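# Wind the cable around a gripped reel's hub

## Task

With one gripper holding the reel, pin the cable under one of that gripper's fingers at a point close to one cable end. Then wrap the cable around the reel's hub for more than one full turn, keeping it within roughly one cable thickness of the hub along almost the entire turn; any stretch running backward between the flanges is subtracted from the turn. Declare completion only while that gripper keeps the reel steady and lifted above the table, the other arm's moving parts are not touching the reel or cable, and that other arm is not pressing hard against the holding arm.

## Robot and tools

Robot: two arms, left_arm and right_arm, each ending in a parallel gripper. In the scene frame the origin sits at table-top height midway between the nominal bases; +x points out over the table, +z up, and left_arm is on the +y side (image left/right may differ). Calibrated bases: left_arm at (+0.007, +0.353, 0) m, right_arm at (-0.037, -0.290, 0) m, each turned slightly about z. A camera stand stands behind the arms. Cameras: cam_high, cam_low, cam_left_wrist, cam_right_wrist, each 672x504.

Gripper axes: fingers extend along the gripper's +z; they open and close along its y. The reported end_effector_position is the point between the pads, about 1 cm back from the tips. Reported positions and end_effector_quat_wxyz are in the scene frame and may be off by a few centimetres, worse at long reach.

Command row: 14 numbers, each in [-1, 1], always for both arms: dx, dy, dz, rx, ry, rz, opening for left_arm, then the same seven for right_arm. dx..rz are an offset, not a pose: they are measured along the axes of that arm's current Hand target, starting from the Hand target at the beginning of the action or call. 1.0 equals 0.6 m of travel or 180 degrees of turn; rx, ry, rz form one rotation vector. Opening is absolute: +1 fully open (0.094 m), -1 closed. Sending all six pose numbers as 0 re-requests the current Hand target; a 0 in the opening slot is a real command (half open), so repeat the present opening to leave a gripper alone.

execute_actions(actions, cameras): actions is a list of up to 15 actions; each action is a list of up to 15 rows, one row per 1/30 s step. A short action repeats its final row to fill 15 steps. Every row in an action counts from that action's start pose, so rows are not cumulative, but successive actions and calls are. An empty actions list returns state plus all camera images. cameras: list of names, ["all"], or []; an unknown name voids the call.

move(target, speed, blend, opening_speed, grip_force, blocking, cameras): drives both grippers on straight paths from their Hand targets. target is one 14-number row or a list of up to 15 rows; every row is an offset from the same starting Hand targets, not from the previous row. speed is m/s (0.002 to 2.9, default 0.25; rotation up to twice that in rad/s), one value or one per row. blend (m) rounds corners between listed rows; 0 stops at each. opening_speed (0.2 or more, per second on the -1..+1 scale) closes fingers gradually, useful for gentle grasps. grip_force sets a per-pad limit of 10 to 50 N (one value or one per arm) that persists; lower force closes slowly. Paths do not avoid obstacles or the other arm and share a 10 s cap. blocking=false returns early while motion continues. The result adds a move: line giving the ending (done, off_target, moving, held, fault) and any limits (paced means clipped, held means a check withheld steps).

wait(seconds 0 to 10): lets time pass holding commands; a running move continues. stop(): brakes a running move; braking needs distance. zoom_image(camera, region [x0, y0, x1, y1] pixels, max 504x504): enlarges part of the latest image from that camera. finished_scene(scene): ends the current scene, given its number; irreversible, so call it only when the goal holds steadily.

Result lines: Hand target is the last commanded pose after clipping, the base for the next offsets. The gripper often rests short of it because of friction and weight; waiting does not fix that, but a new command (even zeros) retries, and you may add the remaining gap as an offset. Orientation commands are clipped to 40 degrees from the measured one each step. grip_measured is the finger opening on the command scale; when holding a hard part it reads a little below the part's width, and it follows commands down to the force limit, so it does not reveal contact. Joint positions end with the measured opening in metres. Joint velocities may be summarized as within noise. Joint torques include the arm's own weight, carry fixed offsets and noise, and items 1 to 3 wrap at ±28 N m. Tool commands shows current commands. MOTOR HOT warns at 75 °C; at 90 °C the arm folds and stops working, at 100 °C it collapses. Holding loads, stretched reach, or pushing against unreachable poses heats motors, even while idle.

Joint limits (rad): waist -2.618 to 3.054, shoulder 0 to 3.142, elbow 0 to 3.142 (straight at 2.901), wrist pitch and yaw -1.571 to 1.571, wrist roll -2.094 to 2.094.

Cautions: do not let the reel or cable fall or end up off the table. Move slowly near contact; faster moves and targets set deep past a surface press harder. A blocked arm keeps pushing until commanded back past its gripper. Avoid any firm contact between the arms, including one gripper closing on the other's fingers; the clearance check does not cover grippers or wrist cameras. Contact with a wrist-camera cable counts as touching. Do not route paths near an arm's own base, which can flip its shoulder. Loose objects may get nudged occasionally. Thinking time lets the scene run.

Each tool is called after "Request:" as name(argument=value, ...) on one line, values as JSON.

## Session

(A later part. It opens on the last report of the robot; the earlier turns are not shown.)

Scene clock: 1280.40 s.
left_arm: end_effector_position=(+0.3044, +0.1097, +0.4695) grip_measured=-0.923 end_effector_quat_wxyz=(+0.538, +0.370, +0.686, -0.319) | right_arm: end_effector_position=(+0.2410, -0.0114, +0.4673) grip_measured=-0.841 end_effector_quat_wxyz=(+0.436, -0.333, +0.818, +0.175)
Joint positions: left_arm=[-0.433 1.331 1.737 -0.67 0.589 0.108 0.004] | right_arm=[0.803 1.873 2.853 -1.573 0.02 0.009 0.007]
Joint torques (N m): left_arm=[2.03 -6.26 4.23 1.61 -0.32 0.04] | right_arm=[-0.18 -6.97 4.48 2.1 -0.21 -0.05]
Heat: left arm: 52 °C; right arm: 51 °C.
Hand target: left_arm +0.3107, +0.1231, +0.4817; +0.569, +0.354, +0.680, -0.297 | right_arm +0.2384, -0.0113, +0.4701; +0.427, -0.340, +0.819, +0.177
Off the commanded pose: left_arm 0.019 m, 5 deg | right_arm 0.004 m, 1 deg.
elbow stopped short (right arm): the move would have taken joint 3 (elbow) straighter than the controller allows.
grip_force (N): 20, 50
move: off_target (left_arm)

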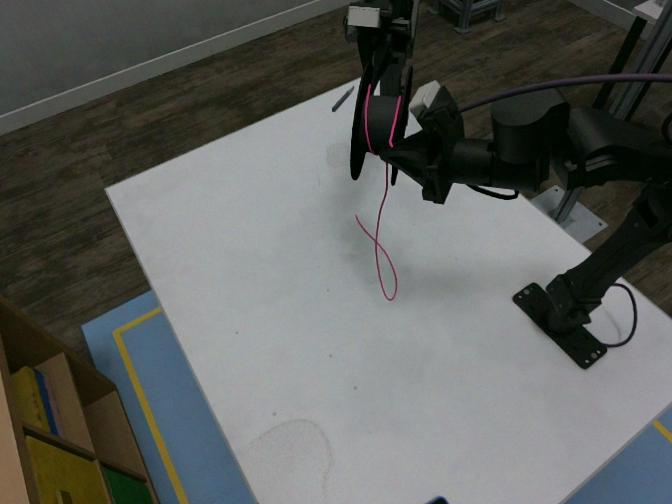

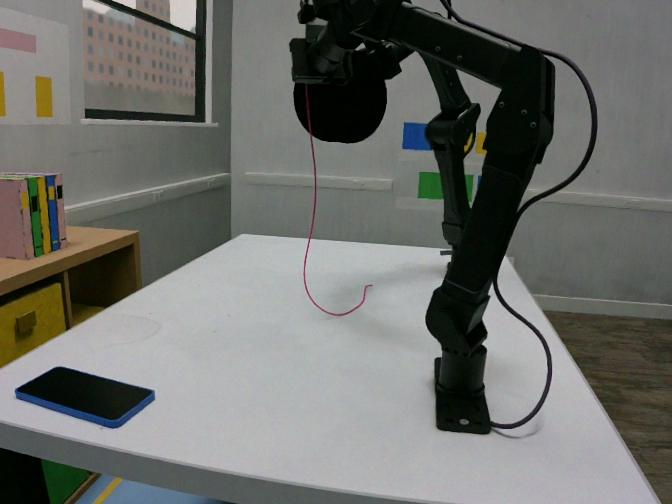

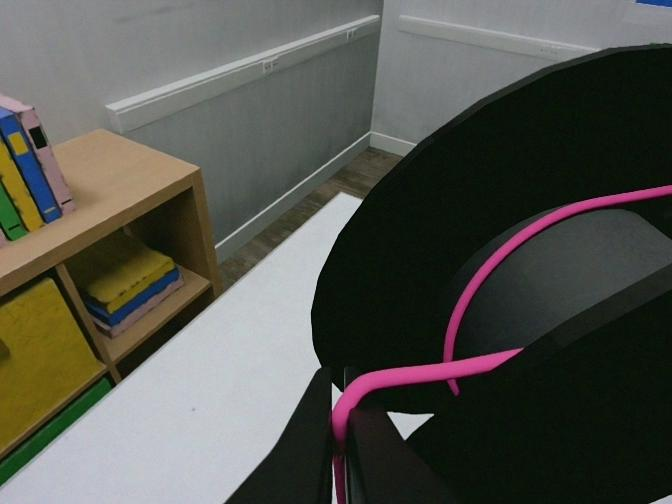

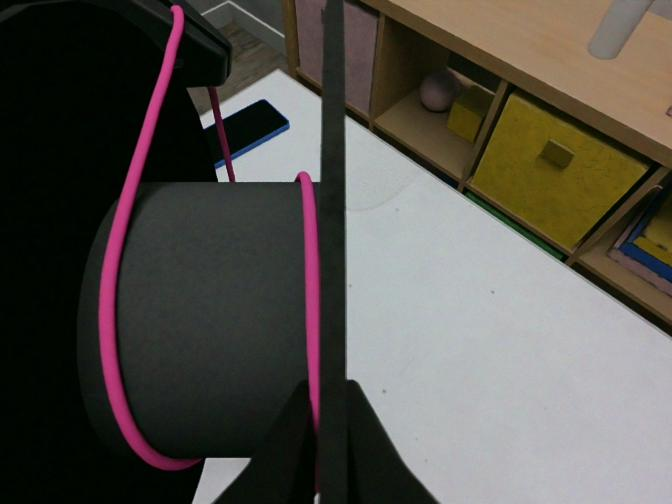

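Request:
move(target=[0,0,0,0,0,0,-0.3,0,0,0,0,0,0,-1], speed=0.08, opening_speed=0.4, grip_force=[50,50], cameras=["cam_left_wrist","cam_right_wrist","cam_low"])

Scene clock: 1298.37 s.
left_arm: end_effector_position=(+0.3116, +0.1160, +0.4707) grip_measured=-0.302 end_effector_quat_wxyz=(+0.547, +0.360, +0.691, -0.307) | right_arm: end_effector_position=(+0.2391, -0.0124, +0.4642) grip_measured=-0.841 end_effector_quat_wxyz=(+0.429, -0.335, +0.821, +0.174)
Joint positions: left_arm=[-0.419 1.331 1.737 -0.662 0.566 0.108 0.033] | right_arm=[0.803 1.873 2.853 -1.588 0.016 0.009 0.007]
Joint torques (N m): left_arm=[0.84 -6.22 4.15 1.57 -0.06 0.04] | right_arm=[-0.17 -6.95 4.46 2.25 -0.17 -0.06]
Heat: left arm: 52 °C; right arm: 51 °C.
Hand target: left_arm +0.3106, +0.1230, +0.4817; +0.569, +0.354, +0.680, -0.297 | right_arm +0.2383, -0.0113, +0.4701; +0.427, -0.340, +0.819, +0.177
Off the commanded pose: left_arm 0.013 m, 3 deg | right_arm 0.006 m, 1 deg.
elbow stopped short (right arm): the move would have taken joint 3 (elbow) straighter than the controller allows.
joint read past its limit (right arm) — joint 4 (wrist pitch), lower limit.
move: off_target (left_arm)
Images, in order (width x height): cam_low 672x504, cam_left_wrist 672x504, cam_right_wrist 672x504.

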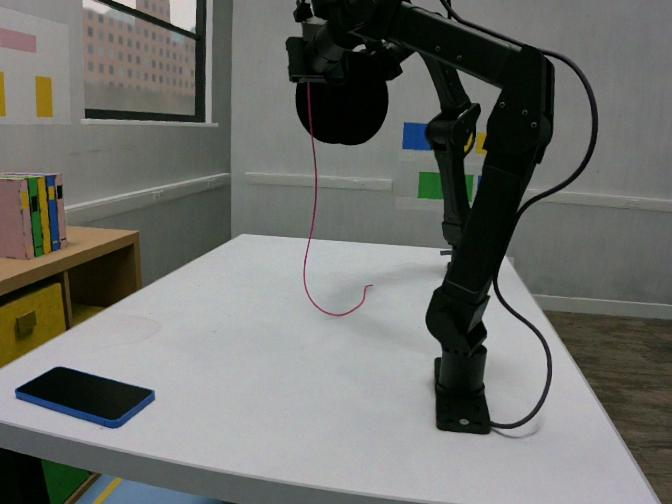

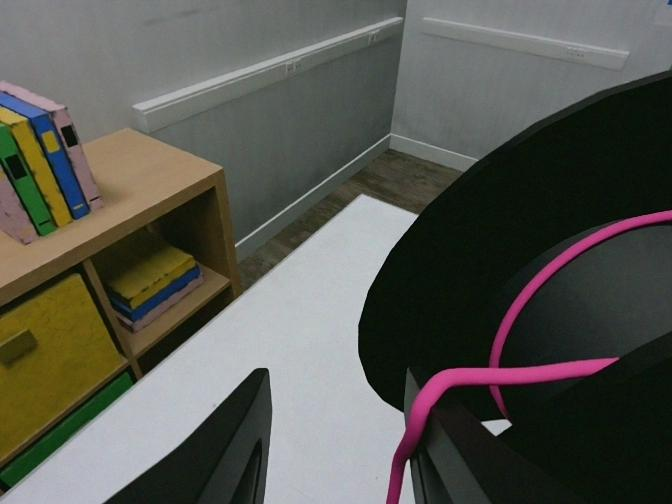

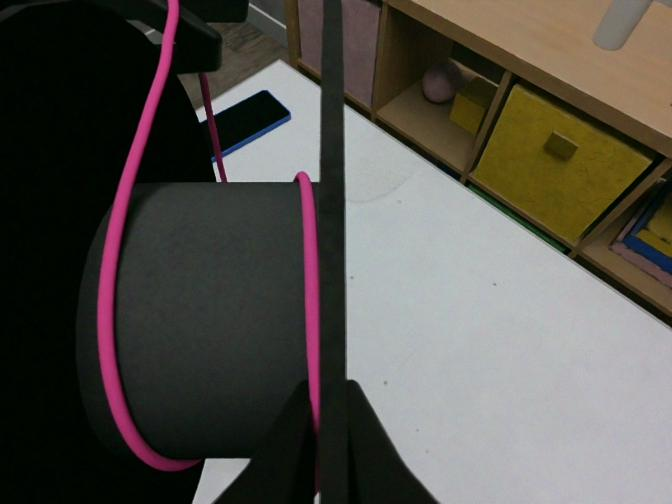

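Request:
move(target=[0.19,-0.013,0.034,0,0,0,-0.3,0,0,0,0,0,0,-1], speed=0.1, cameras=["cam_left_wrist","cam_right_wrist","cam_low"])

Scene clock: 1307.27 s.
left_arm: end_effector_position=(+0.3094, +0.1172, +0.3523) grip_measured=-0.302 end_effector_quat_wxyz=(+0.549, +0.355, +0.696, -0.297) | right_arm: end_effector_position=(+0.2372, -0.0139, +0.4609) grip_measured=-0.841 end_effector_quat_wxyz=(+0.422, -0.338, +0.824, +0.172)
Joint positions: left_arm=[-0.434 1.131 1.101 -0.228 0.528 0.108 0.033] | right_arm=[0.803 1.873 2.853 -1.605 0.014 0.007 0.007]
Joint torques (N m): left_arm=[-0.51 -5.94 5.52 1.57 0.04 -0.04] | right_arm=[-0.21 -6.94 4.48 2.42 -0.14 -0.04]
Heat: left arm: 53 °C; right arm: 51 °C.
Hand target: left_arm +0.3042, +0.1184, +0.3661; +0.570, +0.354, +0.680, -0.297 | right_arm +0.2384, -0.0113, +0.4701; +0.427, -0.340, +0.819, +0.177
Off the commanded pose: left_arm 0.015 m, 3 deg | right_arm 0.010 m, 1 deg.
elbow stopped short (right arm): the move would have taken joint 3 (elbow) straighter than the controller allows.
joint read past its limit (right arm) — joint 4 (wrist pitch), lower limit.
move: off_target (left_arm)
Images, in order (width x height): cam_low 672x504, cam_left_wrist 672x504, cam_right_wrist 672x504.

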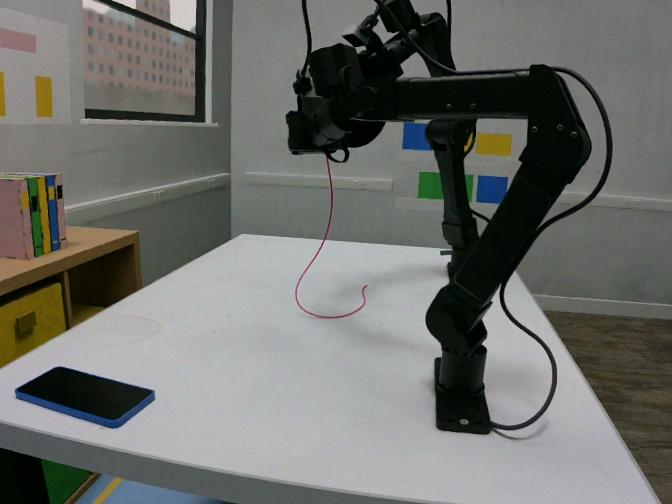

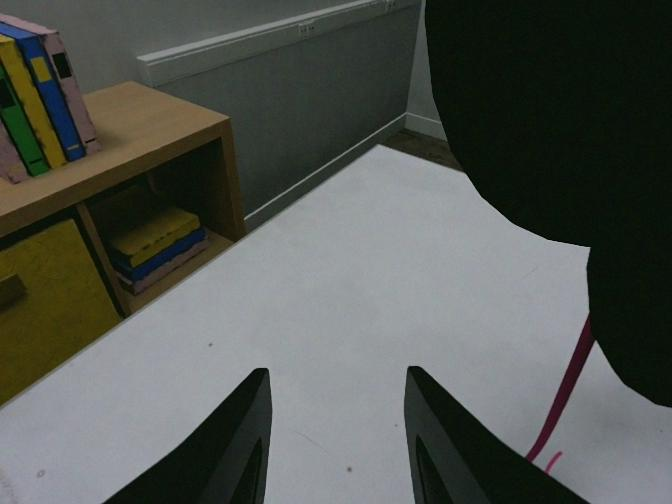

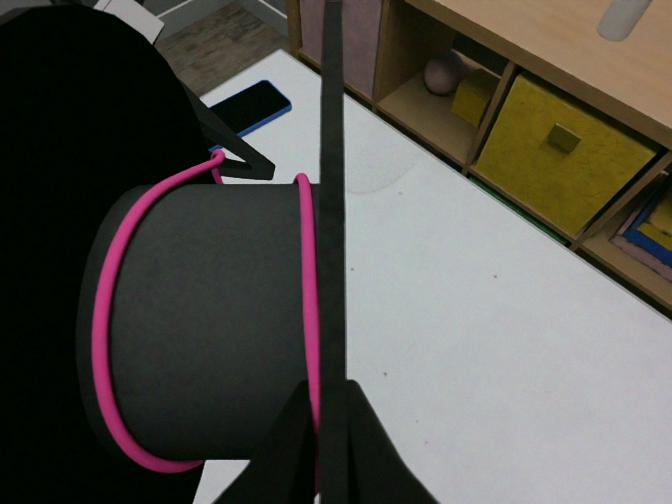

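Request:
move(target=[[0.083,0,-0.067,0,0,0,0,0,0,0,0,0,0,-1],[0.083,-0.097,-0.067,0,0,0,0,0,0,0,0,0,0,-1]], speed=0.12, blend=[0.02,0], cameras=["cam_left_wrist","cam_right_wrist"])

Scene clock: 1319.43 s.
left_arm: end_effector_position=(+0.2308, +0.1236, +0.3260) grip_measured=-0.002 end_effector_quat_wxyz=(+0.569, +0.358, +0.678, -0.296) | right_arm: end_effector_position=(+0.2372, -0.0139, +0.4609) grip_measured=-0.841 end_effector_quat_wxyz=(+0.422, -0.338, +0.824, +0.172)
Joint positions: left_arm=[-0.613 0.796 0.811 -0.204 0.354 0.072 0.047] | right_arm=[0.803 1.873 2.853 -1.605 0.014 0.007 0.007]
Joint torques (N m): left_arm=[-0.47 -1.7 5.22 1.33 -0.03 -0.06] | right_arm=[-0.2 -6.93 4.45 2.42 -0.15 -0.04]
Heat: left arm: 52 °C; right arm: 51 °C.
Hand target: left_arm +0.2289, +0.1248, +0.3240; +0.569, +0.354, +0.680, -0.297 | right_arm +0.2384, -0.0113, +0.4701; +0.427, -0.340, +0.819, +0.177
Off the commanded pose: left_arm 0.003 m, 0 deg | right_arm 0.010 m, 1 deg.
elbow stopped short (right arm): the move would have taken joint 3 (elbow) straighter than the controller allows.
joint read past its limit (right arm) — joint 4 (wrist pitch), lower limit.
move: done
Images, in order (width x height): cam_left_wrist 672x504, cam_right_wrist 672x504.

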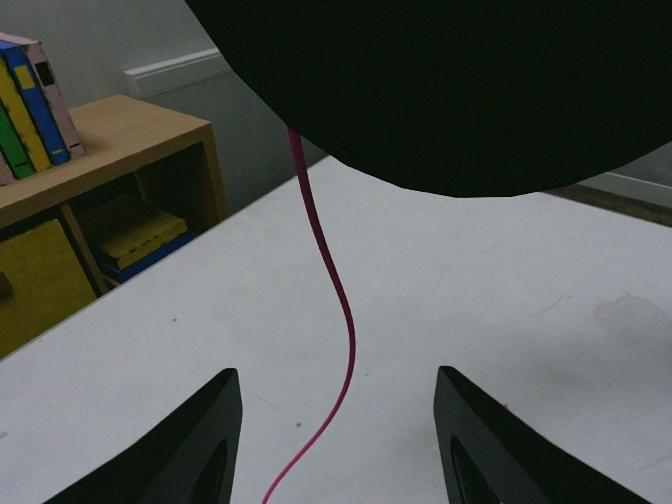

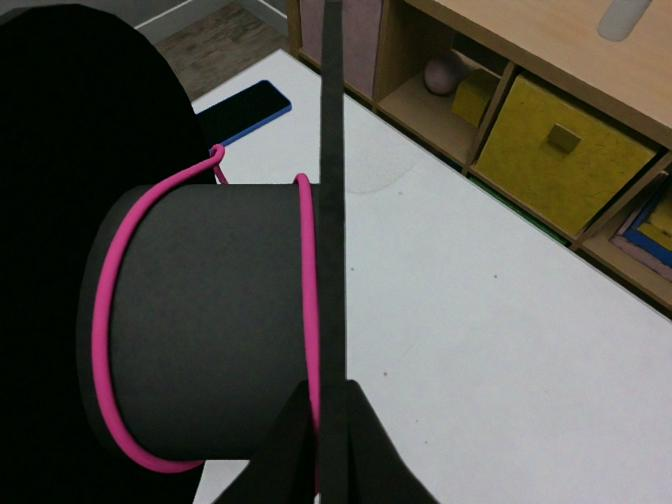

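Request:
move(target=[[0.142,0.005,0,0,0,0,0,0,0,0,0,0,0,-1],[0.142,0.005,0.13,0,0,0,0,0,0,0,0,0,0,-1]], speed=0.1, blend=[0.02,0], cameras=["cam_left_wrist","cam_right_wrist","cam_low"])

Scene clock: 1338.83 s.
left_arm: end_effector_position=(+0.2590, +0.0830, +0.2007) grip_measured=-0.002 end_effector_quat_wxyz=(+0.543, +0.362, +0.700, -0.291) | right_arm: end_effector_position=(+0.2372, -0.0139, +0.4609) grip_measured=-0.841 end_effector_quat_wxyz=(+0.422, -0.338, +0.824, +0.172)
Joint positions: left_arm=[-0.701 1.073 0.473 0.348 0.268 0.054 0.047] | right_arm=[0.803 1.873 2.853 -1.605 0.014 0.007 0.007]
Joint torques (N m): left_arm=[-0.5 -2.02 9.7 1.64 -0.03 -0.05] | right_arm=[-0.2 -6.9 4.46 2.42 -0.14 -0.04]
Heat: left arm: 51 °C; right arm: 51 °C.
Hand target: left_arm +0.2668, +0.0758, +0.2265; +0.570, +0.354, +0.680, -0.297 | right_arm +0.2384, -0.0113, +0.4701; +0.427, -0.340, +0.819, +0.177
Off the commanded pose: left_arm 0.028 m, 4 deg | right_arm 0.010 m, 1 deg.
elbow stopped short (right arm): the move would have taken joint 3 (elbow) straighter than the controller allows.
joint read past its limit (right arm) — joint 4 (wrist pitch), lower limit.
move: off_target (left_arm)
Images, in order (width x height): cam_low 672x504, cam_left_wrist 672x504, cam_right_wrist 672x504.

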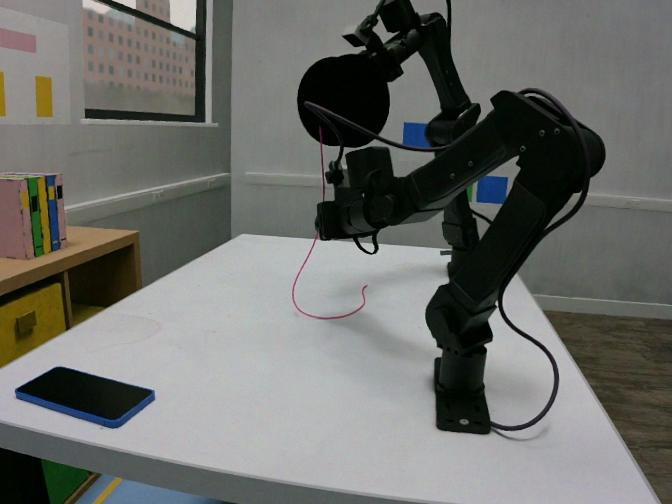

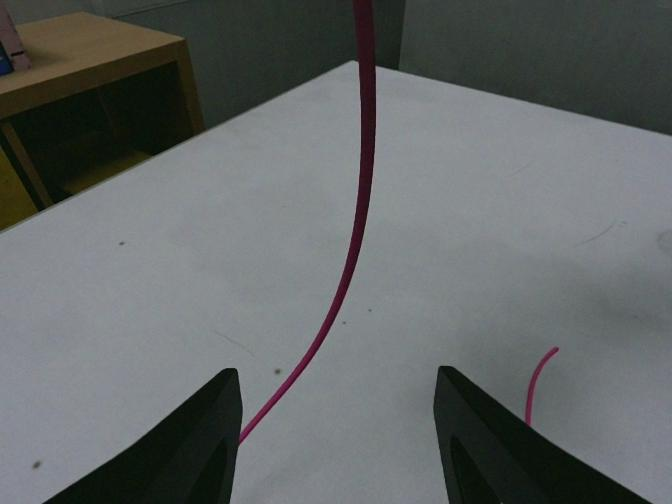

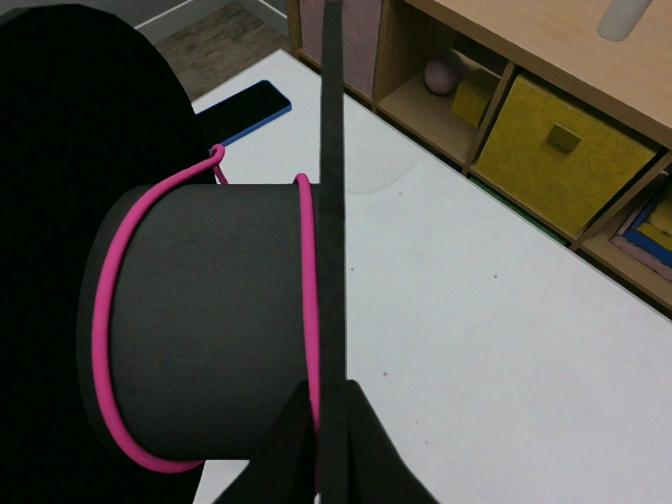

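Request:
move(target=[-0.02,0.0,0.11,0,0,0,0,0,0,0,0,0,0,-1], speed=0.08, cameras=["cam_left_wrist"])

Scene clock: 1347.80 s.
left_arm: end_effector_position=(+0.2971, +0.0294, +0.2039) grip_measured=-0.002 end_effector_quat_wxyz=(+0.545, +0.364, +0.697, -0.290) | right_arm: end_effector_position=(+0.2372, -0.0139, +0.4609) grip_measured=-0.841 end_effector_quat_wxyz=(+0.422, -0.338, +0.824, +0.172)
Joint positions: left_arm=[-0.765 1.375 0.667 0.464 0.206 0.042 0.047] | right_arm=[0.803 1.873 2.853 -1.605 0.014 0.007 0.007]
Joint torques (N m): left_arm=[-0.47 -4.07 9.44 1.66 -0.08 -0.06] | right_arm=[-0.2 -6.9 4.45 2.42 -0.14 -0.05]
Heat: left arm: 53 °C; right arm: 51 °C.
Hand target: left_arm +0.3053, +0.0208, +0.2267; +0.570, +0.354, +0.680, -0.297 | right_arm +0.2384, -0.0113, +0.4701; +0.427, -0.340, +0.819, +0.177
Off the commanded pose: left_arm 0.026 m, 4 deg | right_arm 0.010 m, 1 deg.
elbow stopped short (right arm): the move would have taken joint 3 (elbow) straighter than the controller allows.
joint read past its limit (right arm) — joint 4 (wrist pitch), lower limit.
move: off_target (left_arm)
Images, in order (width x height): cam_left_wrist 672x504.

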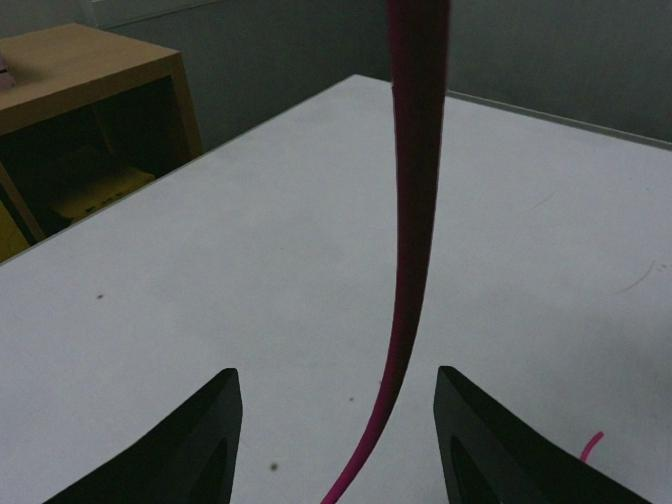

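Request:
move(target=[[0,-0.012,-0.012,0,0,0,0,0,0,0,0,0,0,-1],[0,-0.012,-0.012,0,0,0,-1,0,0,0,0,0,0,-1]], speed=0.08, cameras=["cam_left_wrist","cam_high"])

Scene clock: 1357.90 s.
left_arm: end_effector_position=(+0.2929, +0.0251, +0.2038) grip_measured=-0.937 end_effector_quat_wxyz=(+0.545, +0.364, +0.697, -0.290) | right_arm: end_effector_position=(+0.2372, -0.0139, +0.4609) grip_measured=-0.841 end_effector_quat_wxyz=(+0.422, -0.338, +0.824, +0.172)
Joint positions: left_arm=[-0.788 1.375 0.667 0.464 0.185 0.038 0.003] | right_arm=[0.803 1.873 2.853 -1.605 0.014 0.007 0.007]
Joint torques (N m): left_arm=[-0.42 -6.93 7.61 1.56 -0.07 -0.06] | right_arm=[-0.17 -6.93 4.48 2.42 -0.14 -0.04]
Heat: left arm: 54 °C; right arm: 51 °C.
Hand target: left_arm +0.2953, +0.0224, +0.2280; +0.570, +0.354, +0.680, -0.297 | right_arm +0.2384, -0.0113, +0.4701; +0.427, -0.340, +0.819, +0.177
Off the commanded pose: left_arm 0.024 m, 4 deg | right_arm 0.010 m, 1 deg.
elbow stopped short (right arm): the move would have taken joint 3 (elbow) straighter than the controller allows.
joint read past its limit (right arm) — joint 4 (wrist pitch), lower limit.
move: off_target (left_arm); target 2's new opening was sent with left_arm's hand 0.024 m and 4 deg from that target
Images, in order (width x height): cam_high 672x504, cam_left_wrist 672x504.

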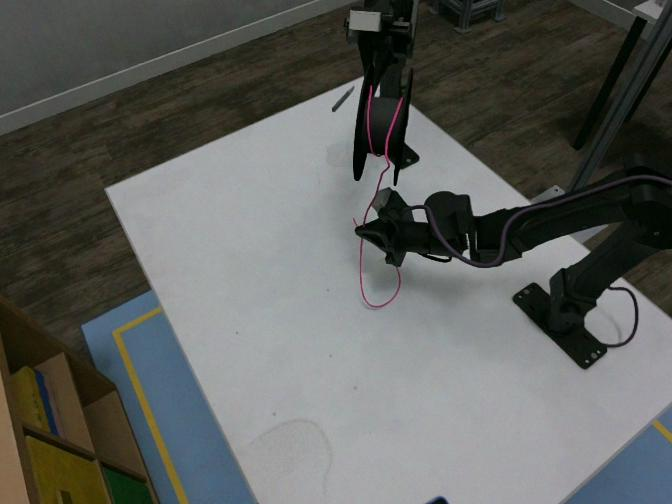

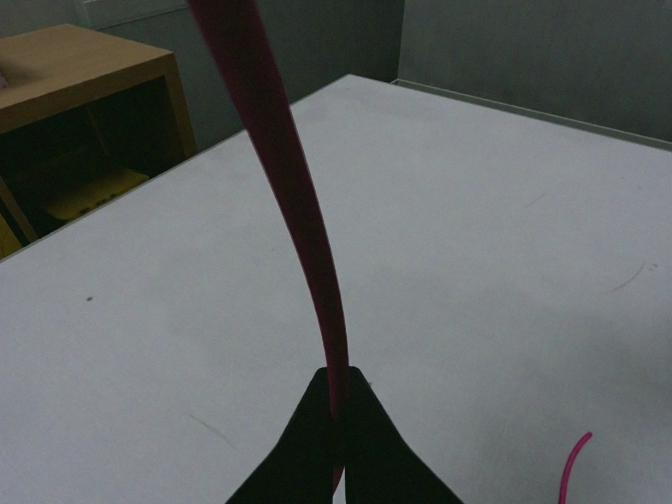

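Request:
move(target=[0.104,0.045,-0.015,0,0,0,-1,0,0,0,0,0,0,-1], speed=0.06, grip_force=[25,50], cameras=["cam_high","cam_left_wrist","cam_right_wrist"])

Scene clock: 1367.70 s.
left_arm: end_effector_position=(+0.3064, +0.0522, +0.1772) grip_measured=-0.926 end_effector_quat_wxyz=(+0.574, +0.350, +0.677, -0.300) | right_arm: end_effector_position=(+0.2372, -0.0139, +0.4609) grip_measured=-0.841 end_effector_quat_wxyz=(+0.422, -0.339, +0.823, +0.171)
Joint positions: left_arm=[-0.679 1.452 0.511 0.773 0.283 0.042 0.003] | right_arm=[0.803 1.873 2.853 -1.605 0.014 0.005 0.007]
Joint torques (N m): left_arm=[0.57 -3.82 4.14 1.46 0.15 0.12] | right_arm=[-0.17 -6.93 4.48 2.42 -0.14 -0.03]
Heat: left arm: 54 °C; right arm: 51 °C.
Hand target: left_arm +0.3060, +0.0542, +0.1682; +0.570, +0.354, +0.680, -0.297 | right_arm +0.2384, -0.0113, +0.4701; +0.427, -0.340, +0.819, +0.177
Off the commanded pose: left_arm 0.009 m, 1 deg | right_arm 0.010 m, 1 deg.
elbow stopped short (right arm): the move would have taken joint 3 (elbow) straighter than the controller allows.
joint read past its limit (right arm) — joint 4 (wrist pitch), lower limit.
grip_force (N): 25, 50
move: done
Images, in order (width x height): cam_high 672x504, cam_left_wrist 672x504, cam_right_wrist 672x504.

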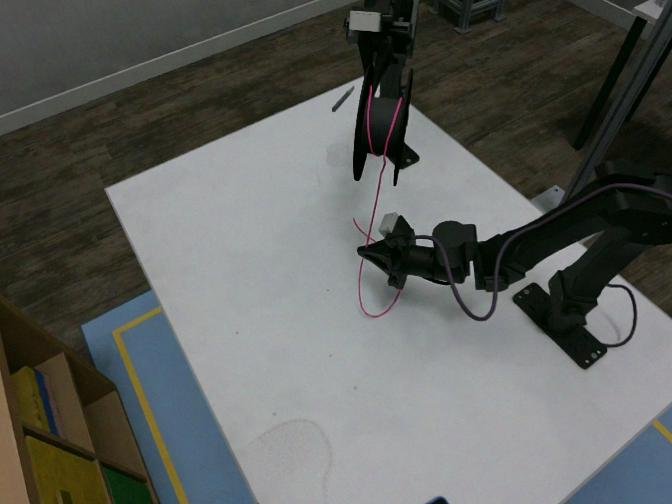

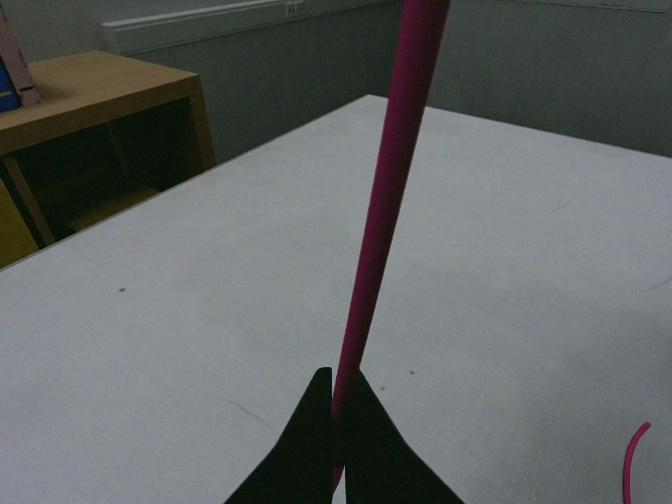

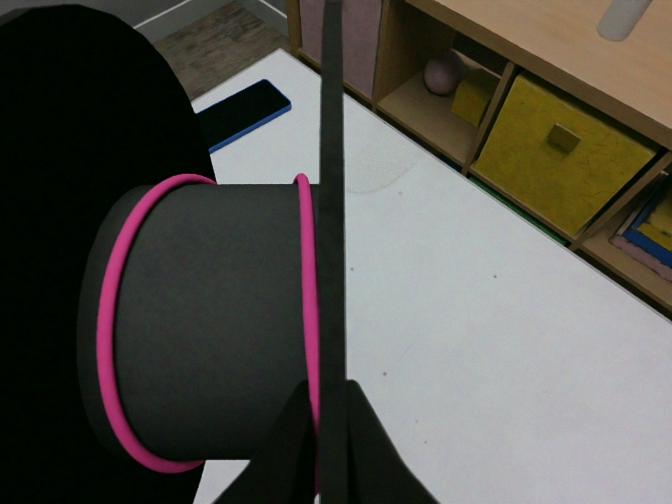

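Request:
move(target=[0.09,0.02,0.0,0,0,0,-1,0,0,0,0,0,0,-1], speed=0.06, cameras=["cam_high","cam_low","cam_left_wrist","cam_right_wrist"])

Scene clock: 1373.93 s.
left_arm: end_effector_position=(+0.3115, +0.0627, +0.1436) grip_measured=-0.926 end_effector_quat_wxyz=(+0.599, +0.351, +0.650, -0.308) | right_arm: end_effector_position=(+0.2381, -0.0146, +0.4608) grip_measured=-0.841 end_effector_quat_wxyz=(+0.424, -0.341, +0.822, +0.167)
Joint positions: left_arm=[-0.624 1.665 0.409 1.158 0.351 0.053 0.003] | right_arm=[0.803 1.874 2.853 -1.605 0.021 -0.003 0.007]
Joint torques (N m): left_arm=[0.85 -3.6 2.21 0.95 0.03 0.12] | right_arm=[-0.16 -6.98 4.46 2.42 -0.21 0.04]
Heat: left arm: 54 °C; right arm: 51 °C.
Hand target: left_arm +0.3105, +0.0688, +0.1150; +0.570, +0.354, +0.680, -0.297 | right_arm +0.2383, -0.0113, +0.4702; +0.427, -0.340, +0.819, +0.177
Off the commanded pose: left_arm 0.029 m, 5 deg | right_arm 0.010 m, 1 deg.
elbow stopped short (right arm): the move would have taken joint 3 (elbow) straighter than the controller allows.
joint read past its limit (right arm) — joint 4 (wrist pitch), lower limit.
grip_force (N): 25, 50
move: off_target (left_arm)

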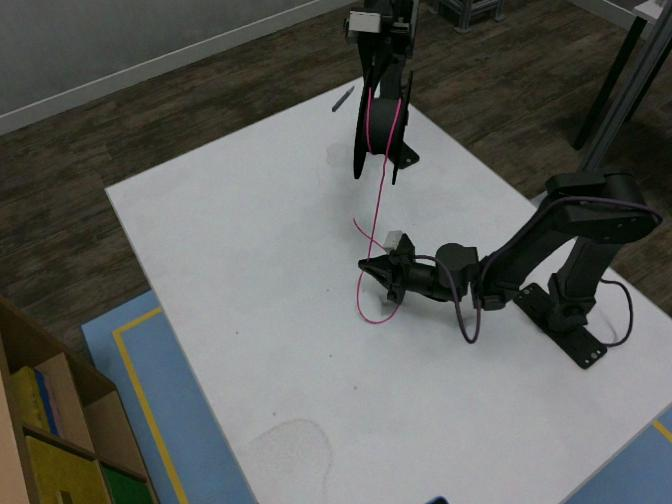

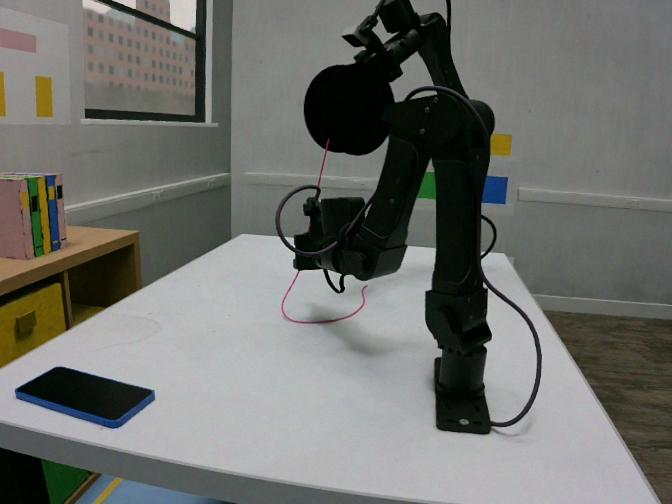

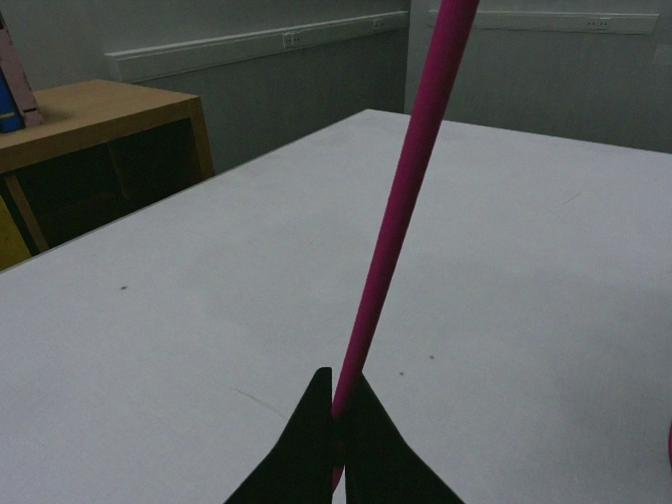

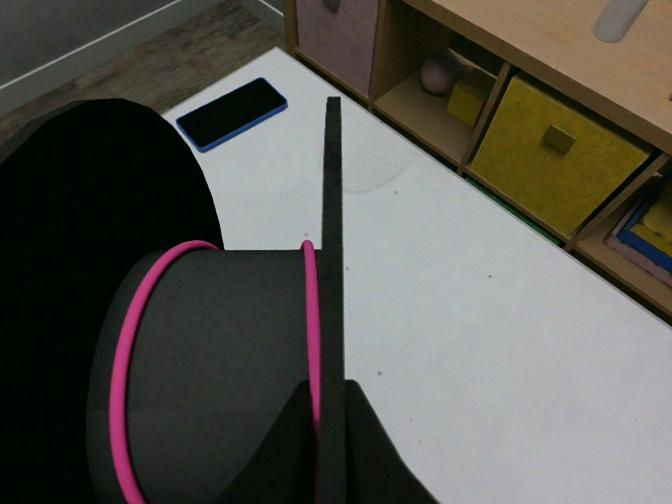

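Request:
move(target=[[-0.045,0,0,0,0,0,-1,0,0,0,0,0,0,-1]], speed=0.05, cameras=["cam_high","cam_left_wrist","cam_right_wrist"])

Scene clock: 1380.80 s.
left_arm: end_effector_position=(+0.3099, +0.0638, +0.1433) grip_measured=-0.926 end_effector_quat_wxyz=(+0.579, +0.353, +0.668, -0.305) | right_arm: end_effector_position=(+0.2381, -0.0146, +0.4608) grip_measured=-0.841 end_effector_quat_wxyz=(+0.424, -0.341, +0.822, +0.167)
Joint positions: left_arm=[-0.624 1.599 0.425 1.021 0.351 0.053 0.003] | right_arm=[0.803 1.874 2.853 -1.605 0.021 -0.003 0.007]
Joint torques (N m): left_arm=[0.34 -7.28 5.7 0.71 -0.03 0.11] | right_arm=[-0.2 -6.98 4.49 2.42 -0.22 0.04]
Heat: left arm: 53 °C; right arm: 51 °C.
Hand target: left_arm +0.3132, +0.0650, +0.1414; +0.569, +0.354, +0.680, -0.297 | right_arm +0.2383, -0.0113, +0.4702; +0.427, -0.340, +0.819, +0.177
Off the commanded pose: left_arm 0.004 m, 2 deg | right_arm 0.010 m, 1 deg.
elbow stopped short (right arm): the move would have taken joint 3 (elbow) straighter than the controller allows.
joint read past its limit (right arm) — joint 4 (wrist pitch), lower limit.
grip_force (N): 25, 50
move: done
Images, in order (width x height): cam_high 672x504, cam_left_wrist 672x504, cam_right_wrist 672x504.

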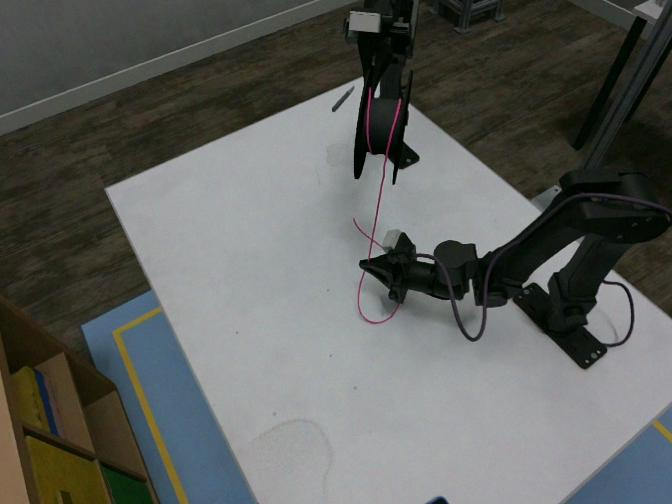

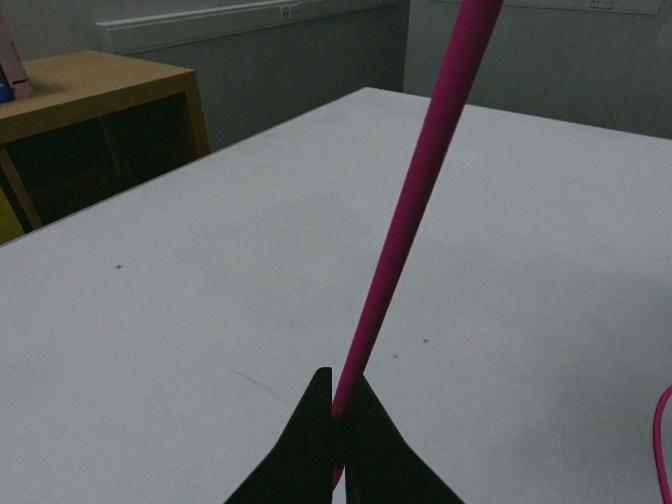

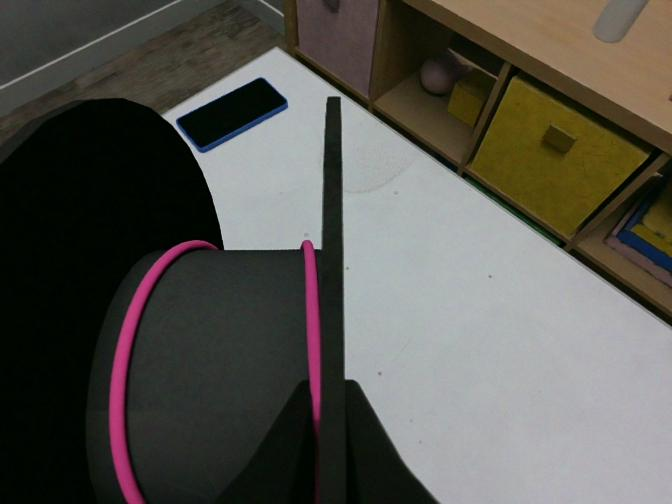

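Request:
move(target=[0,0,0,0,0,0,-0.4,0,0,0,0,0,0,-1], speed=0.05, opening_speed=0.2, cameras=["cam_left_wrist","cam_right_wrist"])

Scene clock: 1390.83 s.
left_arm: end_effector_position=(+0.3072, +0.0657, +0.1258) grip_measured=-0.402 end_effector_quat_wxyz=(+0.551, +0.356, +0.692, -0.302) | right_arm: end_effector_position=(+0.2373, -0.0138, +0.4608) grip_measured=-0.841 end_effector_quat_wxyz=(+0.423, -0.342, +0.822, +0.169)
Joint positions: left_arm=[-0.624 1.599 0.425 0.946 0.351 0.053 0.028] | right_arm=[0.803 1.874 2.853 -1.605 0.014 -0.003 0.007]
Joint torques (N m): left_arm=[0.29 -7.5 5.76 1.32 -0.02 0.11] | right_arm=[-0.2 -6.97 4.46 2.42 -0.15 0.05]
Heat: left arm: 51 °C; right arm: 51 °C.
Hand target: left_arm +0.3132, +0.0649, +0.1414; +0.569, +0.354, +0.680, -0.297 | right_arm +0.2383, -0.0113, +0.4702; +0.427, -0.340, +0.819, +0.177
Off the commanded pose: left_arm 0.017 m, 3 deg | right_arm 0.010 m, 1 deg.
elbow stopped short (right arm): the move would have taken joint 3 (elbow) straighter than the controller allows.
joint read past its limit (right arm) — joint 4 (wrist pitch), lower limit.
grip_force (N): 25, 50
move: off_target (left_arm)
Images, in order (width x height): cam_left_wrist 672x504, cam_right_wrist 672x504.

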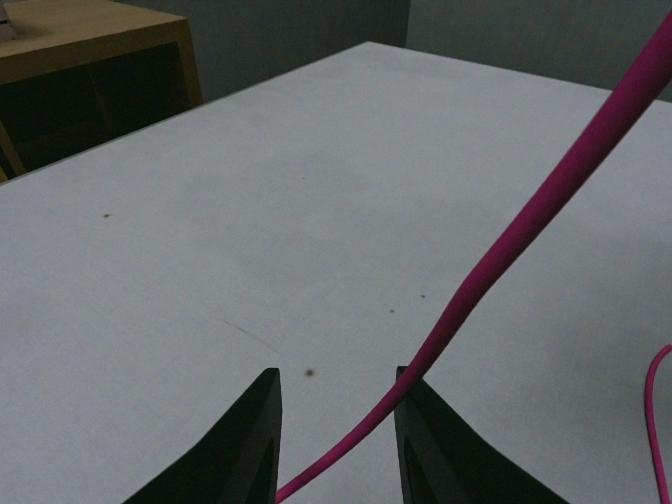

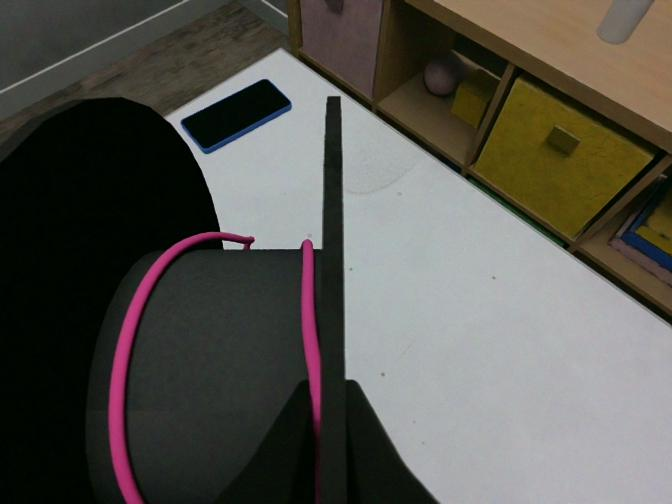

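Request:
move(target=[[0,0,-0.2,0,0,0,-0.4,0,0,0,0,0,0,-1],[-0.05,0.1,-0.3,0,0,0,-0.4,0,0,0,0,0,0,-1]], speed=0.12, blend=[0.03,0], cameras=["all"])

Scene clock: 1402.13 s.
left_arm: end_effector_position=(+0.2604, +0.2396, +0.1871) grip_measured=-0.402 end_effector_quat_wxyz=(+0.558, +0.341, +0.693, -0.302) | right_arm: end_effector_position=(+0.2373, -0.0138, +0.4608) grip_measured=-0.841 end_effector_quat_wxyz=(+0.423, -0.342, +0.822, +0.169)
Joint positions: left_arm=[0.186 0.856 0.353 0.055 1.107 0.368 0.028] | right_arm=[0.803 1.874 2.853 -1.605 0.014 -0.003 0.007]
Joint torques (N m): left_arm=[0.64 -0.36 9.46 0.93 0.51 0.14] | right_arm=[-0.2 -6.97 4.44 2.42 -0.14 0.05]
Heat: left arm: 51 °C; right arm: 51 °C.
Hand target: left_arm +0.2638, +0.2402, +0.2026; +0.569, +0.354, +0.680, -0.297 | right_arm +0.2384, -0.0113, +0.4702; +0.427, -0.340, +0.819, +0.177
Off the commanded pose: left_arm 0.016 m, 3 deg | right_arm 0.010 m, 1 deg.
elbow stopped short (right arm): the move would have taken joint 3 (elbow) straighter than the controller allows.
joint read past its limit (right arm) — joint 4 (wrist pitch), lower limit.
grip_force (N): 25, 50
move: off_target (left_arm)

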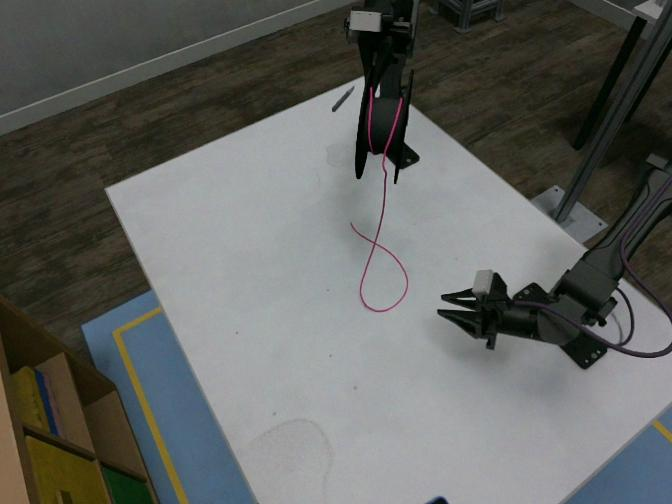

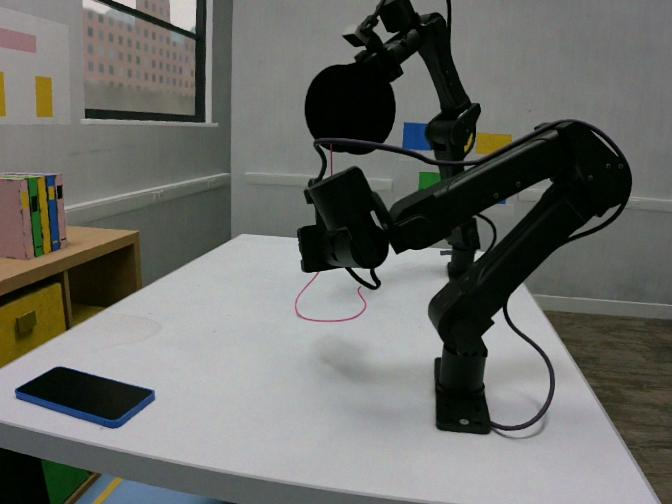

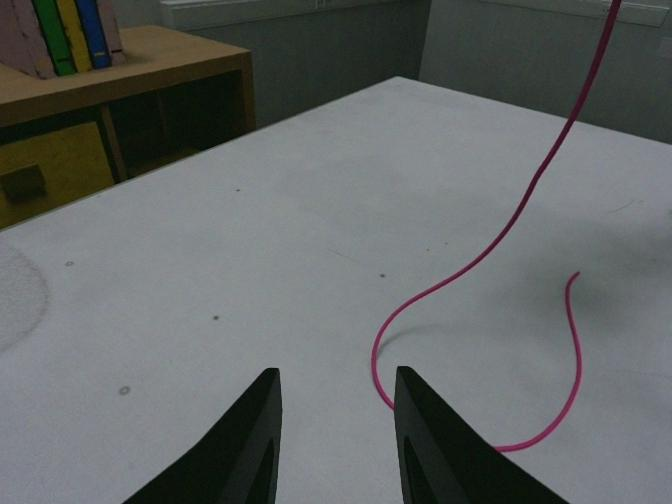

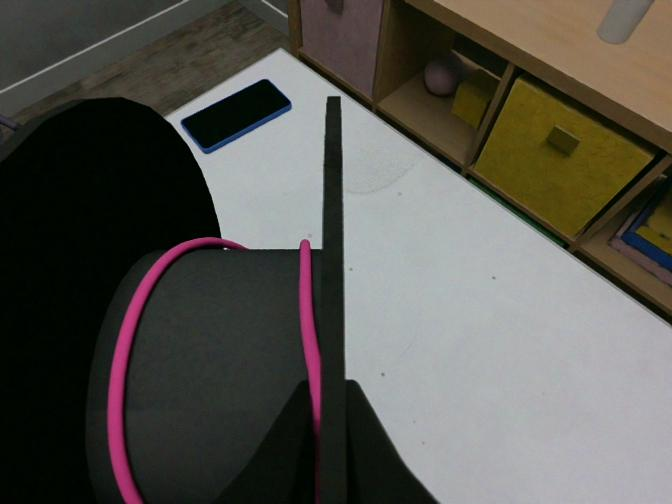

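Request:
move(target=[-0.409,0.091,0.138,0.192,-0.027,0.026,-0.4,0,0,0,0,0,0,-1], speed=0.2, cameras=["cam_left_wrist","cam_high"])

Scene clock: 1428.93 s.
left_arm: end_effector_position=(+0.3805, +0.1714, +0.4234) grip_measured=-0.402 end_effector_quat_wxyz=(+0.500, +0.490, +0.527, -0.481) | right_arm: end_effector_position=(+0.2373, -0.0138, +0.4608) grip_measured=-0.841 end_effector_quat_wxyz=(+0.423, -0.342, +0.822, +0.169)
Joint positions: left_arm=[-0.015 1.742 1.851 -0.626 1.497 0.5 0.028] | right_arm=[0.803 1.874 2.853 -1.605 0.014 -0.003 0.007]
Joint torques (N m): left_arm=[-0.36 -6.65 8.73 0.63 0.57 0.11] | right_arm=[-0.17 -6.95 4.44 2.43 -0.14 0.04]
Heat: left arm: 49 °C; right arm: 51 °C.
Hand target: left_arm +0.3800, +0.1695, +0.4297; +0.478, +0.522, +0.522, -0.476 | right_arm +0.2384, -0.0113, +0.4702; +0.427, -0.340, +0.819, +0.177
Off the commanded pose: left_arm 0.007 m, 5 deg | right_arm 0.010 m, 1 deg.
elbow stopped short (right arm): the move would have taken joint 3 (elbow) straighter than the controller allows.
joint read past its limit (right arm) — joint 4 (wrist pitch), lower limit.
grip_force (N): 25, 50
move: off_target (left_arm)
Images, in order (width x height): cam_high 672x504, cam_left_wrist 672x504.

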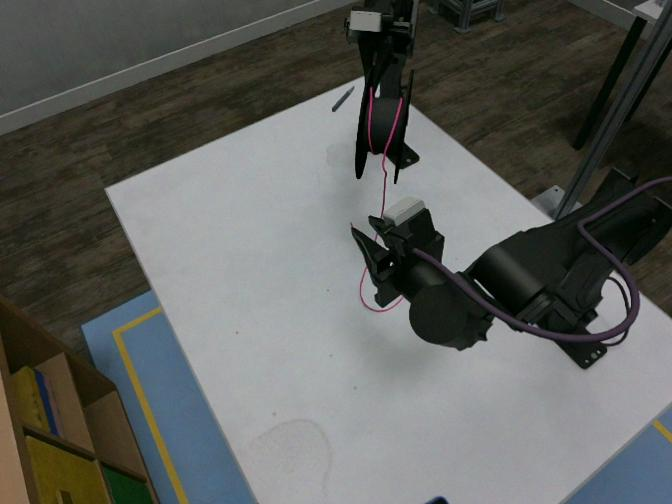

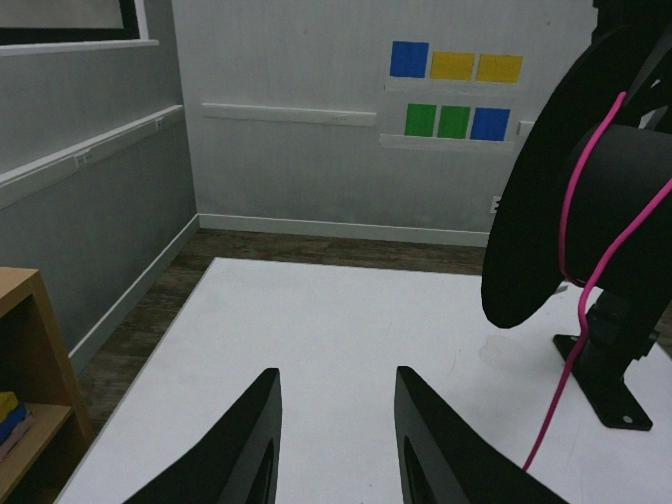

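Request:
zoom_image(camera="cam_left_wrist", region=[472, 40, 672, 320])

Scaled by 1.800.

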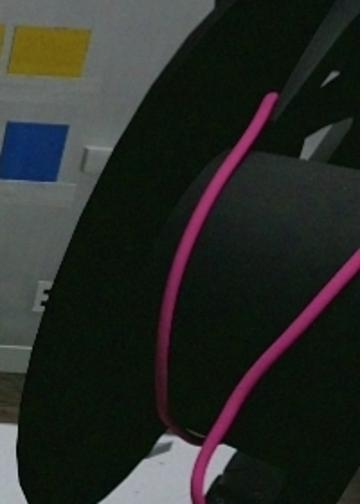

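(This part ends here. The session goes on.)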